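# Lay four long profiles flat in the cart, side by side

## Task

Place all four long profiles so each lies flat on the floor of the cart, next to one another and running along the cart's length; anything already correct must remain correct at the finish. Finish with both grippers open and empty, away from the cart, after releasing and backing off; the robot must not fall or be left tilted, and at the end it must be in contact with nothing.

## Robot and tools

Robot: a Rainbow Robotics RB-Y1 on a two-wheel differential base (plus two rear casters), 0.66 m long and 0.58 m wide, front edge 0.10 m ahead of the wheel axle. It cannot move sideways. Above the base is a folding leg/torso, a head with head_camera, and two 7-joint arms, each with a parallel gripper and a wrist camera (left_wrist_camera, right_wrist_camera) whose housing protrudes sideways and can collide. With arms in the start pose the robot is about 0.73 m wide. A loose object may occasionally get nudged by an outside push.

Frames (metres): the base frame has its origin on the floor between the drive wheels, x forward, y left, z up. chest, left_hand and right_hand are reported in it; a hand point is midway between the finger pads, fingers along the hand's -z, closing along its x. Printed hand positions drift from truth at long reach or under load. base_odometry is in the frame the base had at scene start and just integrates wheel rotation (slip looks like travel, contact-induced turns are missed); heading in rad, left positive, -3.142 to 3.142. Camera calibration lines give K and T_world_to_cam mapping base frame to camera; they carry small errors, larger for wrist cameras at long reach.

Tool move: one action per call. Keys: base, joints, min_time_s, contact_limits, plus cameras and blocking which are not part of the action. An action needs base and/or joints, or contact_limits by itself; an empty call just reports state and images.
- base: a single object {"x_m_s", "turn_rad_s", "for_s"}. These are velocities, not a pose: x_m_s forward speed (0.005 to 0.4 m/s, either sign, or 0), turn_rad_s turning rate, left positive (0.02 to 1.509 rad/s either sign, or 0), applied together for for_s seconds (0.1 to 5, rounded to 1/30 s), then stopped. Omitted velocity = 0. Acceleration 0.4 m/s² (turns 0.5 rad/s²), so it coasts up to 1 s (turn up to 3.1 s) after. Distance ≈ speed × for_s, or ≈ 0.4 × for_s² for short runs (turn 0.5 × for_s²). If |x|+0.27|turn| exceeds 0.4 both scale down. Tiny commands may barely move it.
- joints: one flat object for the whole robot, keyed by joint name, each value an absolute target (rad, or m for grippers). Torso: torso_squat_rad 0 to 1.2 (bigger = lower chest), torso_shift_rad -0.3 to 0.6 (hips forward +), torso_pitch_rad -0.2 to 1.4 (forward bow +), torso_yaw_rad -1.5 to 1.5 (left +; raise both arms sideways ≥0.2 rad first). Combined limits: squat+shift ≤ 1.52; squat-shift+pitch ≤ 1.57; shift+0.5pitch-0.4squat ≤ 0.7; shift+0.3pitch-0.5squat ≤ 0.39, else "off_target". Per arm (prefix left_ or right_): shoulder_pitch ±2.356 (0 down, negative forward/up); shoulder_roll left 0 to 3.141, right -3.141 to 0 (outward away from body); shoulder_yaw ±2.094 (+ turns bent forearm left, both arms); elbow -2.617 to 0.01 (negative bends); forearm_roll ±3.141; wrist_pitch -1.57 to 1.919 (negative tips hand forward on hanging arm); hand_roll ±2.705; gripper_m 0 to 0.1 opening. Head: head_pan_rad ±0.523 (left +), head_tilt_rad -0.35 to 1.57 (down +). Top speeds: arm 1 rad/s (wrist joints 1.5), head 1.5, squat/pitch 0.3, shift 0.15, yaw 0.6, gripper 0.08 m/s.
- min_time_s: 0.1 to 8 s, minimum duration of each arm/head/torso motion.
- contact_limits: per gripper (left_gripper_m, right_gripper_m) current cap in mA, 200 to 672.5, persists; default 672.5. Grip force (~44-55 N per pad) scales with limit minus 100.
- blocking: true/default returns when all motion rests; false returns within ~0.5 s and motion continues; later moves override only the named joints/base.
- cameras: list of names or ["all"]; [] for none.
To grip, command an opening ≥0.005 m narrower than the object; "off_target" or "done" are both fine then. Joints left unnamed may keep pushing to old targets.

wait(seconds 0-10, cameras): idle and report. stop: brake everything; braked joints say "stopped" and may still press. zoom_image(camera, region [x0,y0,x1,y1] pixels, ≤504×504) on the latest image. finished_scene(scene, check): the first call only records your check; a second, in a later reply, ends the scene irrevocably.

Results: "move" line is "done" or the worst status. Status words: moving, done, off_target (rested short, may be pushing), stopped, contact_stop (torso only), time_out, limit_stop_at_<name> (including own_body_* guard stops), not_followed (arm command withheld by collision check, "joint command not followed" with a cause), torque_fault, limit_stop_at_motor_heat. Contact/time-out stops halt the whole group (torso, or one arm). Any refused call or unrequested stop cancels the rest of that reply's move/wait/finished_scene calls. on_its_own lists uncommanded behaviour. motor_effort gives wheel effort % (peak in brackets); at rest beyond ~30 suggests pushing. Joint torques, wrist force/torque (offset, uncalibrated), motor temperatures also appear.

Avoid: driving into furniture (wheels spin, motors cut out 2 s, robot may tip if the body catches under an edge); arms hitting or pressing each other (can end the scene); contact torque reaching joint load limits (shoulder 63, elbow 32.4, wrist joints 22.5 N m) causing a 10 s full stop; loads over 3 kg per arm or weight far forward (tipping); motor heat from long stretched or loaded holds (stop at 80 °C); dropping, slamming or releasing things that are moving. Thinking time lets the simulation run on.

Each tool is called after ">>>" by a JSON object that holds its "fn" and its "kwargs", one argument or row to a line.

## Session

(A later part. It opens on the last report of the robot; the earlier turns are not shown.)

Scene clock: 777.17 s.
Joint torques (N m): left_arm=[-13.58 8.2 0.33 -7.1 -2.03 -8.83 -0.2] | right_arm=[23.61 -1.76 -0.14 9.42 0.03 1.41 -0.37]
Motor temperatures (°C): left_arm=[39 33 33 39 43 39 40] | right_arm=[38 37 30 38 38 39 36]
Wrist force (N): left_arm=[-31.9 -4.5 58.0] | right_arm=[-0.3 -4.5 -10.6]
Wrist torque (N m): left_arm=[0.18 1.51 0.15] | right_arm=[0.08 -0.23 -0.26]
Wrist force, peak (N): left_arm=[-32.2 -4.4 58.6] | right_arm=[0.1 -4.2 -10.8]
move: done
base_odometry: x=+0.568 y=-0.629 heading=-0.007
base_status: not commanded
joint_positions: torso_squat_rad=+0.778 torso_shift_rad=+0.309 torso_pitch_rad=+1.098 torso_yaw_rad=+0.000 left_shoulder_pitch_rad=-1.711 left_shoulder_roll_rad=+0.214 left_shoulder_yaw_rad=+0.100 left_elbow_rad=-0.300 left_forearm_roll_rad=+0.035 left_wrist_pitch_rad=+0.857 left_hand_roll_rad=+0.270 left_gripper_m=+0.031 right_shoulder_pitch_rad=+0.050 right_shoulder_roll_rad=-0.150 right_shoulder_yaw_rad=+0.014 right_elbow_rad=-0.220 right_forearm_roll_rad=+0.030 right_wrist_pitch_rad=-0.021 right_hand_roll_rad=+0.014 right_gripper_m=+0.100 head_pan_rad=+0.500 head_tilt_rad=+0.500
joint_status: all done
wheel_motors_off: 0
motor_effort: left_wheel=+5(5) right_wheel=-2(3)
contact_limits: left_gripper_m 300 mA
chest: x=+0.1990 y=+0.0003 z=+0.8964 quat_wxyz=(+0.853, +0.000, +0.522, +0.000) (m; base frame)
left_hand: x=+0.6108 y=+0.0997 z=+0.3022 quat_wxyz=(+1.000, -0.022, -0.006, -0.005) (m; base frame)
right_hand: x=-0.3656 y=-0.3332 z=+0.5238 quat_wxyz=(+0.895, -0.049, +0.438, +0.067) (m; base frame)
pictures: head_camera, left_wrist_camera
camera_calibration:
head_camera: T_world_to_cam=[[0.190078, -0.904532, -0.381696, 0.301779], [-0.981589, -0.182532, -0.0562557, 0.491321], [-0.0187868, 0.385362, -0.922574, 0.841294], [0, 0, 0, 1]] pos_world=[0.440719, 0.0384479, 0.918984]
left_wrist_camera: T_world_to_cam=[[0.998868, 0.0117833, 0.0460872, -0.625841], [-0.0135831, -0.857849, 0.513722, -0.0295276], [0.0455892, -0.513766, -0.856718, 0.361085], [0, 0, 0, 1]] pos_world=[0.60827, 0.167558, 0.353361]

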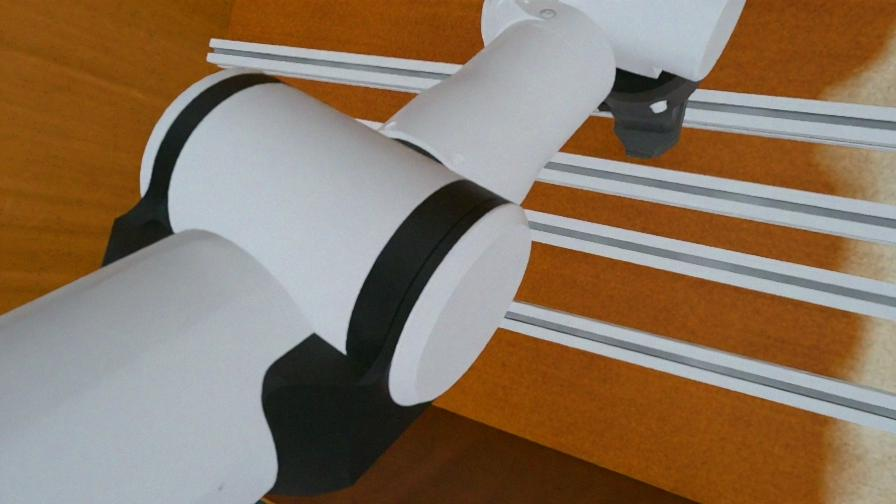

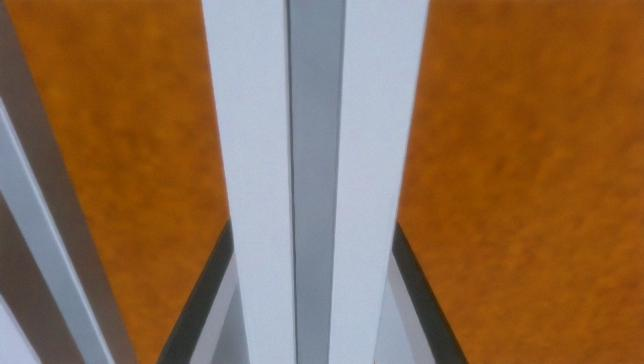

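>>> {"fn": "move", "kwargs": {
  "joints": {"torso_squat_rad":0.767},
  "min_time_s": 2,
  "cameras": []
}}

>>> {"fn": "move", "kwargs": {
  "joints": {"left_gripper_m":0.056},
  "contact_limits": {"left_gripper_m":672.5},
  "cameras": ["left_wrist_camera","head_camera"]
}}

>>> {"fn": "move", "kwargs": {
  "joints": {"torso_squat_rad":0.56,"head_pan_rad":-0.15},
  "cameras": ["left_wrist_camera","head_camera"]
}}

Scene clock: 783.57 s.
Joint torques (N m): left_arm=[-19.51 3.19 -0.5 -6.93 -0.65 -0.2 -0.15] | right_arm=[24.08 -2.19 -0.01 9.27 0.01 1.34 -0.27]
Motor temperatures (°C): left_arm=[39 33 33 39 43 40 40] | right_arm=[38 37 30 39 38 39 36]
Wrist force (N): left_arm=[-0.7 0.3 -18.9] | right_arm=[0.0 -4.4 -10.4]
Wrist torque (N m): left_arm=[-0.47 -0.21 0.25] | right_arm=[0.05 -0.20 -0.27]
Wrist force, peak (N): left_arm=[-32.1 -4.6 58.5] | right_arm=[-0.2 -4.5 -10.9]
move: done
base_odometry: x=+0.568 y=-0.629 heading=-0.007
base_status: not commanded
joint_positions: torso_squat_rad=+0.767 torso_shift_rad=+0.310 torso_pitch_rad=+1.101 torso_yaw_rad=+0.000 left_shoulder_pitch_rad=-1.709 left_shoulder_roll_rad=+0.216 left_shoulder_yaw_rad=+0.100 left_elbow_rad=-0.300 left_forearm_roll_rad=+0.035 left_wrist_pitch_rad=+0.855 left_hand_roll_rad=+0.270 left_gripper_m=+0.031 right_shoulder_pitch_rad=+0.050 right_shoulder_roll_rad=-0.150 right_shoulder_yaw_rad=+0.014 right_elbow_rad=-0.220 right_forearm_roll_rad=+0.030 right_wrist_pitch_rad=-0.021 right_hand_roll_rad=+0.014 right_gripper_m=+0.100 head_pan_rad=+0.500 head_tilt_rad=+0.500
joint_status: all done
wheel_motors_off: 0
motor_effort: left_wheel=+5(6) right_wheel=+0(4)
contact_limits: left_gripper_m 300 mA
chest: x=+0.2017 y=+0.0003 z=+0.9006 quat_wxyz=(+0.852, +0.000, +0.523, +0.000) (m; base frame)
left_hand: x=+0.6119 y=+0.1006 z=+0.3048 quat_wxyz=(+1.000, -0.021, -0.005, -0.005) (m; base frame)
right_hand: x=-0.3639 y=-0.3332 z=+0.5296 quat_wxyz=(+0.895, -0.049, +0.439, +0.067) (m; base frame)
pictures: none
No camera images: "cameras" was empty.

Scene clock: 784.33 s.
Joint torques (N m): left_arm=[-17.91 2.82 -0.64 -6.02 -0.28 -0.16 0.07] | right_arm=[23.26 -2.08 -0.49 9.17 0.1 1.52 -0.29]
Motor temperatures (°C): left_arm=[39 33 33 39 43 40 40] | right_arm=[38 37 30 39 38 39 36]
Wrist force (N): left_arm=[-0.2 0.5 -9.5] | right_arm=[0.0 -4.3 -10.5]
Wrist torque (N m): left_arm=[-0.30 -0.13 0.24] | right_arm=[0.04 -0.19 -0.27]
Wrist force, peak (N): left_arm=[-0.7 0.5 -18.6] | right_arm=[-0.1 -4.6 -10.7]
move: done
base_odometry: x=+0.568 y=-0.629 heading=-0.007
base_status: not commanded
joint_positions: torso_squat_rad=+0.767 torso_shift_rad=+0.310 torso_pitch_rad=+1.100 torso_yaw_rad=+0.000 left_shoulder_pitch_rad=-1.710 left_shoulder_roll_rad=+0.216 left_shoulder_yaw_rad=+0.100 left_elbow_rad=-0.300 left_forearm_roll_rad=+0.035 left_wrist_pitch_rad=+0.855 left_hand_roll_rad=+0.270 left_gripper_m=+0.056 right_shoulder_pitch_rad=+0.050 right_shoulder_roll_rad=-0.150 right_shoulder_yaw_rad=+0.014 right_elbow_rad=-0.220 right_forearm_roll_rad=+0.030 right_wrist_pitch_rad=-0.021 right_hand_roll_rad=+0.014 right_gripper_m=+0.100 head_pan_rad=+0.500 head_tilt_rad=+0.500
joint_status: all done
wheel_motors_off: 0
motor_effort: left_wheel=+5(6) right_wheel=+1(2)
contact_limits: left_gripper_m 672.5 mA
chest: x=+0.2016 y=+0.0003 z=+0.9007 quat_wxyz=(+0.852, +0.000, +0.523, +0.000) (m; base frame)
left_hand: x=+0.6124 y=+0.1006 z=+0.3053 quat_wxyz=(+1.000, -0.021, -0.006, -0.005) (m; base frame)
right_hand: x=-0.3639 y=-0.3332 z=+0.5295 quat_wxyz=(+0.895, -0.049, +0.439, +0.067) (m; base frame)
pictures: head_camera, left_wrist_camera
camera_calibration:
head_camera: T_world_to_cam=[[0.189101, -0.90457, -0.382092, 0.303489], [-0.981733, -0.182489, -0.0538406, 0.491976], [-0.021025, 0.385293, -0.922555, 0.845775], [0, 0, 0, 1]] pos_world=[0.443382, 0.038436, 0.922723]
left_wrist_camera: T_world_to_cam=[[0.998884, 0.012466, 0.0455594, -0.627454], [-0.0126882, -0.858277, 0.51303, -0.0305442], [0.045498, -0.513036, -0.85716, 0.364235], [0, 0, 0, 1]] pos_world=[0.609794, 0.168472, 0.356464]

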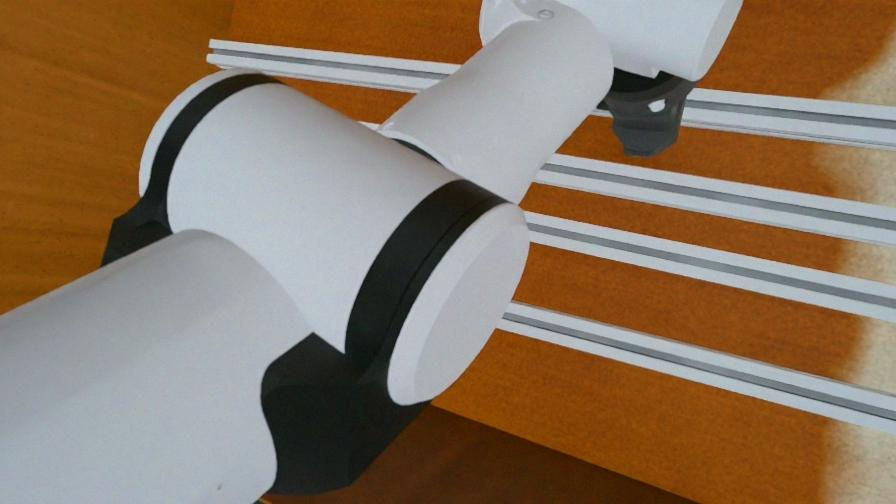

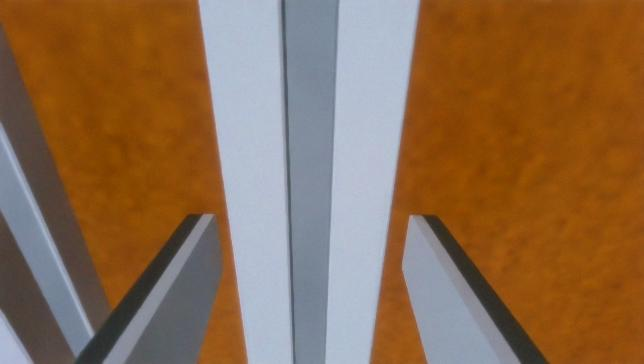

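Scene clock: 785.87 s.
Joint torques (N m): left_arm=[-16.47 2.25 -0.07 -5.58 -0.4 -0.11 -0.16] | right_arm=[23.89 -2.06 -0.38 9.37 0.05 1.47 -0.26]
Motor temperatures (°C): left_arm=[39 33 33 39 43 40 40] | right_arm=[38 37 30 39 38 39 36]
Wrist force (N): left_arm=[-0.3 0.7 -9.4] | right_arm=[0.2 -4.4 -10.2]
Wrist torque (N m): left_arm=[-0.32 -0.15 0.18] | right_arm=[0.09 -0.19 -0.27]
Wrist force, peak (N): left_arm=[-0.9 0.5 -9.9] | right_arm=[0.2 -4.4 -10.9]
move: done
base_odometry: x=+0.568 y=-0.629 heading=-0.007
base_status: not commanded
joint_positions: torso_squat_rad=+0.560 torso_shift_rad=+0.310 torso_pitch_rad=+1.100 torso_yaw_rad=+0.000 left_shoulder_pitch_rad=-1.710 left_shoulder_roll_rad=+0.216 left_shoulder_yaw_rad=+0.100 left_elbow_rad=-0.300 left_forearm_roll_rad=+0.035 left_wrist_pitch_rad=+0.855 left_hand_roll_rad=+0.270 left_gripper_m=+0.056 right_shoulder_pitch_rad=+0.050 right_shoulder_roll_rad=-0.150 right_shoulder_yaw_rad=+0.014 right_elbow_rad=-0.220 right_forearm_roll_rad=+0.030 right_wrist_pitch_rad=-0.021 right_hand_roll_rad=+0.014 right_gripper_m=+0.100 head_pan_rad=-0.150 head_tilt_rad=+0.500
joint_status: all done
wheel_motors_off: 0
motor_effort: left_wheel=+1(5) right_wheel=-1(4)
contact_limits: left_gripper_m 672.5 mA
chest: x=+0.2287 y=+0.0003 z=+0.9856 quat_wxyz=(+0.852, +0.000, +0.523, +0.000) (m; base frame)
left_hand: x=+0.6397 y=+0.1006 z=+0.3903 quat_wxyz=(+1.000, -0.021, -0.006, -0.005) (m; base frame)
right_hand: x=-0.3367 y=-0.3332 z=+0.6143 quat_wxyz=(+0.895, -0.049, +0.439, +0.067) (m; base frame)
pictures: head_camera, left_wrist_camera
camera_calibration:
head_camera: T_world_to_cam=[[-0.0983795, -0.978132, 0.183246, -0.146664], [-0.995097, 0.094807, -0.0281773, 0.501503], [0.0101882, -0.185119, -0.982663, 0.975427], [0, 0, 0, 1]] pos_world=[0.474677, -0.0104325, 0.999523]
left_wrist_camera: T_world_to_cam=[[0.998864, 0.0124577, 0.0459976, -0.658832], [-0.0129229, -0.858248, 0.513072, -0.073703], [0.045869, -0.513083, -0.857112, 0.435601], [0, 0, 0, 1]] pos_world=[0.63715, 0.168452, 0.441479]

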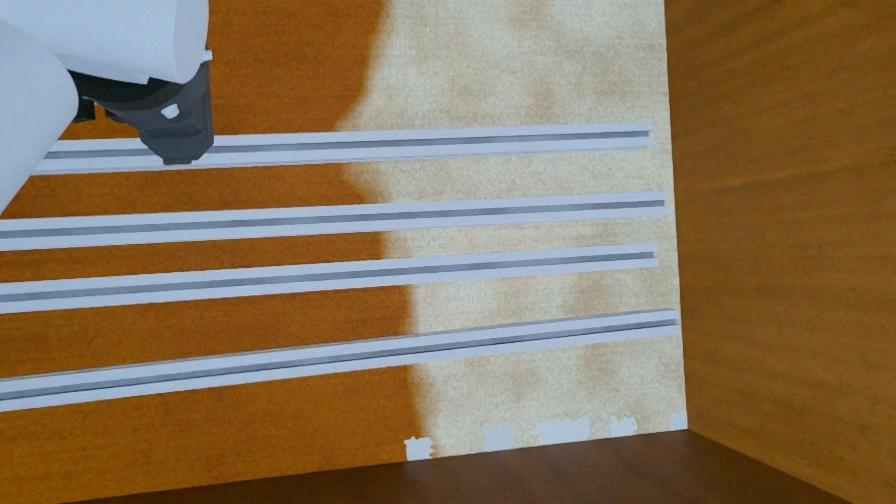

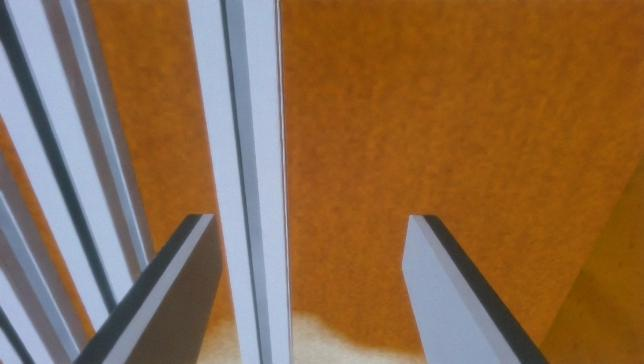

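>>> {"fn": "move", "kwargs": {
  "joints": {"torso_squat_rad":0.25,"torso_shift_rad":0.2,"torso_pitch_rad":0.7,"left_shoulder_pitch_rad":-1.0,"left_shoulder_roll_rad":0.043,"left_elbow_rad":-1.10,"left_forearm_roll_rad":-0.046,"left_wrist_pitch_rad":1.345,"left_hand_roll_rad":0.225},
  "min_time_s": 3,
  "cameras": ["head_camera"]
}}

>>> {"fn": "move", "kwargs": {
  "base": {"x_m_s":-0.3,"for_s":1.9},
  "cameras": []
}}

>>> {"fn": "move", "kwargs": {
  "joints": {"torso_squat_rad":0.1,"torso_shift_rad":0,"torso_pitch_rad":0,"left_shoulder_pitch_rad":-0.4,"left_shoulder_roll_rad":0.15,"left_elbow_rad":-0.3,"left_forearm_roll_rad":0,"left_wrist_pitch_rad":0,"left_hand_roll_rad":0,"head_pan_rad":0,"head_tilt_rad":0.6},
  "cameras": ["head_camera"]
}}

Scene clock: 799.50 s.
Joint torques (N m): left_arm=[-12.75 -0.89 -0.78 -8.46 -0.6 0.29 -0.16] | right_arm=[15.7 -4.08 0.29 6.4 0.02 1 -0.24]
Motor temperatures (°C): left_arm=[38 33 33 39 43 39 40] | right_arm=[38 37 30 39 37 39 36]
Wrist force (N): left_arm=[0.1 1.1 -9.9] | right_arm=[-1.8 -4.1 -11.9]
Wrist torque (N m): left_arm=[-0.40 -0.09 0.25] | right_arm=[0.10 -0.29 -0.29]
Wrist force, peak (N): left_arm=[-0.7 1.0 -10.1] | right_arm=[-1.8 -4.3 -12.2]
move: done
base_odometry: x=+0.568 y=-0.629 heading=-0.007
base_status: not commanded
joint_positions: torso_squat_rad=+0.250 torso_shift_rad=+0.200 torso_pitch_rad=+0.700 torso_yaw_rad=+0.000 left_shoulder_pitch_rad=-1.000 left_shoulder_roll_rad=+0.043 left_shoulder_yaw_rad=+0.100 left_elbow_rad=-1.100 left_forearm_roll_rad=-0.046 left_wrist_pitch_rad=+1.345 left_hand_roll_rad=+0.225 left_gripper_m=+0.056 right_shoulder_pitch_rad=+0.050 right_shoulder_roll_rad=-0.150 right_shoulder_yaw_rad=+0.014 right_elbow_rad=-0.220 right_forearm_roll_rad=+0.030 right_wrist_pitch_rad=-0.021 right_hand_roll_rad=+0.014 right_gripper_m=+0.100 head_pan_rad=-0.150 head_tilt_rad=+0.500
joint_status: all done
wheel_motors_off: 0
motor_effort: left_wheel=+1(2) right_wheel=-2(5)
contact_limits: left_gripper_m 672.5 mA
chest: x=+0.1061 y=+0.0003 z=+1.1818 quat_wxyz=(+0.939, +0.000, +0.343, +0.000) (m; base frame)
left_hand: x=+0.4908 y=+0.1254 z=+0.6687 quat_wxyz=(+1.000, -0.007, -0.004, +0.001) (m; base frame)
right_hand: x=-0.2701 y=-0.3332 z=+0.6197 quat_wxyz=(+0.964, -0.061, +0.252, +0.056) (m; base frame)
pictures: head_camera
camera_calibration:
head_camera: T_world_to_cam=[[-0.161937, -0.978138, 0.130472, -0.125553], [-0.905562, 0.0947662, -0.413493, 0.830899], [0.392089, -0.185111, -0.901111, 1.03261], [0, 0, 0, 1]] pos_world=[0.327223, -0.0104017, 1.29045]

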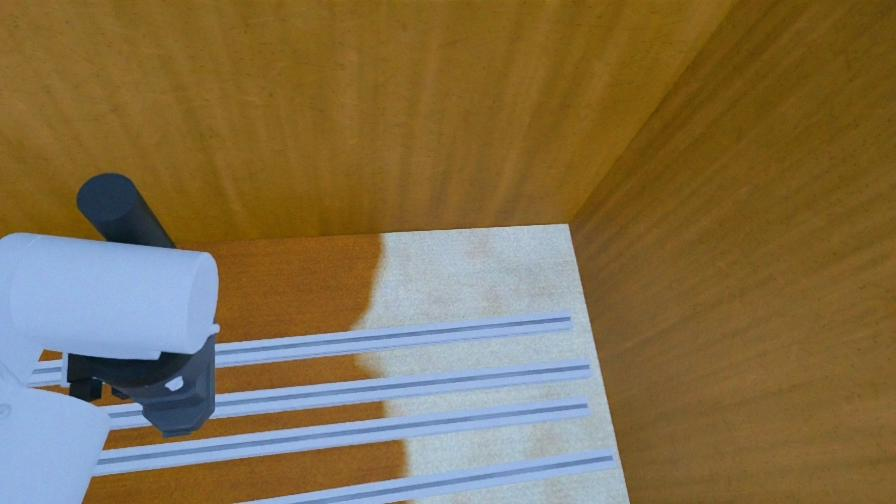

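Scene clock: 802.90 s.
Joint torques (N m): left_arm=[-13.76 -0.55 -0.12 -7.92 -0.2 0.06 0.03] | right_arm=[16.18 -3.71 -0.16 5.95 0.18 1.14 -0.35]
Motor temperatures (°C): left_arm=[38 33 33 39 43 39 40] | right_arm=[38 37 30 39 37 39 36]
Wrist force (N): left_arm=[-0.4 0.5 -9.9] | right_arm=[-1.7 -4.2 -11.7]
Wrist torque (N m): left_arm=[-0.35 -0.15 0.25] | right_arm=[0.09 -0.28 -0.28]
Wrist force, peak (N): left_arm=[-0.2 0.7 -10.1] | right_arm=[-1.9 -4.1 -12.3]
move: done
base_odometry: x=-0.002 y=-0.625 heading=-0.007
base_status: done (sent for 1.9 of 1.9 s)
joint_positions: torso_squat_rad=+0.250 torso_shift_rad=+0.200 torso_pitch_rad=+0.700 torso_yaw_rad=+0.000 left_shoulder_pitch_rad=-1.000 left_shoulder_roll_rad=+0.043 left_shoulder_yaw_rad=+0.100 left_elbow_rad=-1.100 left_forearm_roll_rad=-0.046 left_wrist_pitch_rad=+1.345 left_hand_roll_rad=+0.225 left_gripper_m=+0.056 right_shoulder_pitch_rad=+0.050 right_shoulder_roll_rad=-0.150 right_shoulder_yaw_rad=+0.014 right_elbow_rad=-0.220 right_forearm_roll_rad=+0.030 right_wrist_pitch_rad=-0.021 right_hand_roll_rad=+0.014 right_gripper_m=+0.100 head_pan_rad=-0.150 head_tilt_rad=+0.500
joint_status: not commanded
wheel_motors_off: 0
motor_effort: left_wheel=-2(30) right_wheel=+3(28)
contact_limits: left_gripper_m 672.5 mA
chest: x=+0.1061 y=+0.0003 z=+1.1819 quat_wxyz=(+0.939, +0.000, +0.343, +0.000) (m; base frame)
left_hand: x=+0.4906 y=+0.1254 z=+0.6687 quat_wxyz=(+1.000, -0.007, -0.004, +0.001) (m; base frame)
right_hand: x=-0.2701 y=-0.3332 z=+0.6197 quat_wxyz=(+0.964, -0.061, +0.252, +0.056) (m; base frame)
pictures: none
No camera images: "cameras" was empty.

Scene clock: 806.10 s.
Joint torques (N m): left_arm=[-13.56 4.66 0.36 -5.45 0.16 -1.03 -0.01] | right_arm=[-1.78 -4.96 0.2 -0.94 0.25 -0.43 -0.21]
Motor temperatures (°C): left_arm=[38 33 33 39 43 39 40] | right_arm=[38 37 30 38 37 39 36]
Wrist force (N): left_arm=[-4.4 -0.3 -7.8] | right_arm=[-6.1 -3.6 -12.5]
Wrist torque (N m): left_arm=[-0.28 -0.38 0.23] | right_arm=[0.02 -0.57 -0.32]
Wrist force, peak (N): left_arm=[-0.4 1.0 -10.1] | right_arm=[-6.0 -3.7 -12.9]
move: done
base_odometry: x=-0.002 y=-0.625 heading=-0.008
base_status: not commanded
joint_positions: torso_squat_rad=+0.100 torso_shift_rad=+0.000 torso_pitch_rad=+0.000 torso_yaw_rad=+0.000 left_shoulder_pitch_rad=-0.400 left_shoulder_roll_rad=+0.150 left_shoulder_yaw_rad=+0.100 left_elbow_rad=-0.300 left_forearm_roll_rad=+0.000 left_wrist_pitch_rad=+0.000 left_hand_roll_rad=+0.000 left_gripper_m=+0.056 right_shoulder_pitch_rad=+0.050 right_shoulder_roll_rad=-0.150 right_shoulder_yaw_rad=+0.014 right_elbow_rad=-0.220 right_forearm_roll_rad=+0.030 right_wrist_pitch_rad=-0.021 right_hand_roll_rad=+0.014 right_gripper_m=+0.100 head_pan_rad=+0.000 head_tilt_rad=+0.600
joint_status: all done
wheel_motors_off: 0
motor_effort: left_wheel=-3(8) right_wheel=+8(8)
contact_limits: left_gripper_m 672.5 mA
chest: x=-0.2280 y=+0.0003 z=+1.2864 quat_wxyz=(+1.000, +0.000, +0.000, +0.000) (m; base frame)
left_hand: x=+0.1924 y=+0.3071 z=+0.7344 quat_wxyz=(+0.939, +0.062, -0.339, -0.014) (m; base frame)
right_hand: x=-0.1534 y=-0.3332 z=+0.6141 quat_wxyz=(+0.992, -0.076, -0.094, +0.031) (m; base frame)
pictures: head_camera
camera_calibration:
head_camera: T_world_to_cam=[[-0.0596302, -0.99822, 0.00139027, -0.00838195], [-0.523227, 0.0300696, -0.851662, 1.21496], [0.850104, -0.0515122, -0.524089, 0.895438], [0, 0, 0, 1]] pos_world=[-0.126018, 0.00122571, 1.50403]

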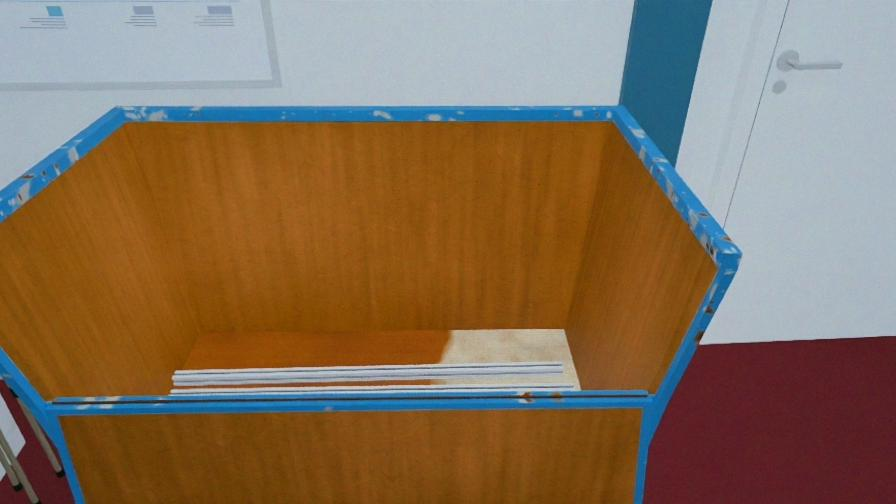

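>>> {"fn": "zoom_image", "kwargs": {
  "camera": "head_camera",
  "region": [140, 310, 620, 420]
}}

>>> {"fn": "finished_scene", "kwargs": {
  "scene": 2,
  "check": "All four profiles lie in the cart, parallel along its length, separate on the floor; verified in the overhead views at both ends for each (the near ones were checked when placed). Left hand open and empty, both arms off the cart, robot upright and touching nothing. A small residual lift at one end of #2 could be missed, but it was inspected after placing."
}}

Scaled by 1.050 from the camera's 896x504 image, which has a finer 1280x720 frame.

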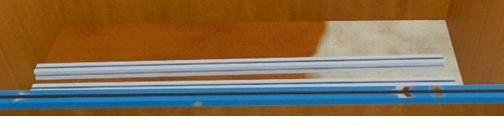

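This call ended nothing. Check each condition that your pictures could not show: look closer or test it, and mend what is not met. Then call finished_scene again.

>>> {"fn": "finished_scene", "kwargs": {
  "scene": 2,
  "check": "All four profiles are on the floor, parallel along the length, seen in the overhead views (right ends of all four in one picture, left ends checked at each placing). The hand is open and empty, the robot is upright and 0.5 m from the cart, touching nothing. Not visible now: the nearest profile behind the front rail, which was checked flat when placed and looked unchanged in the last overhead views."
}}

The scene is finished: the task was done.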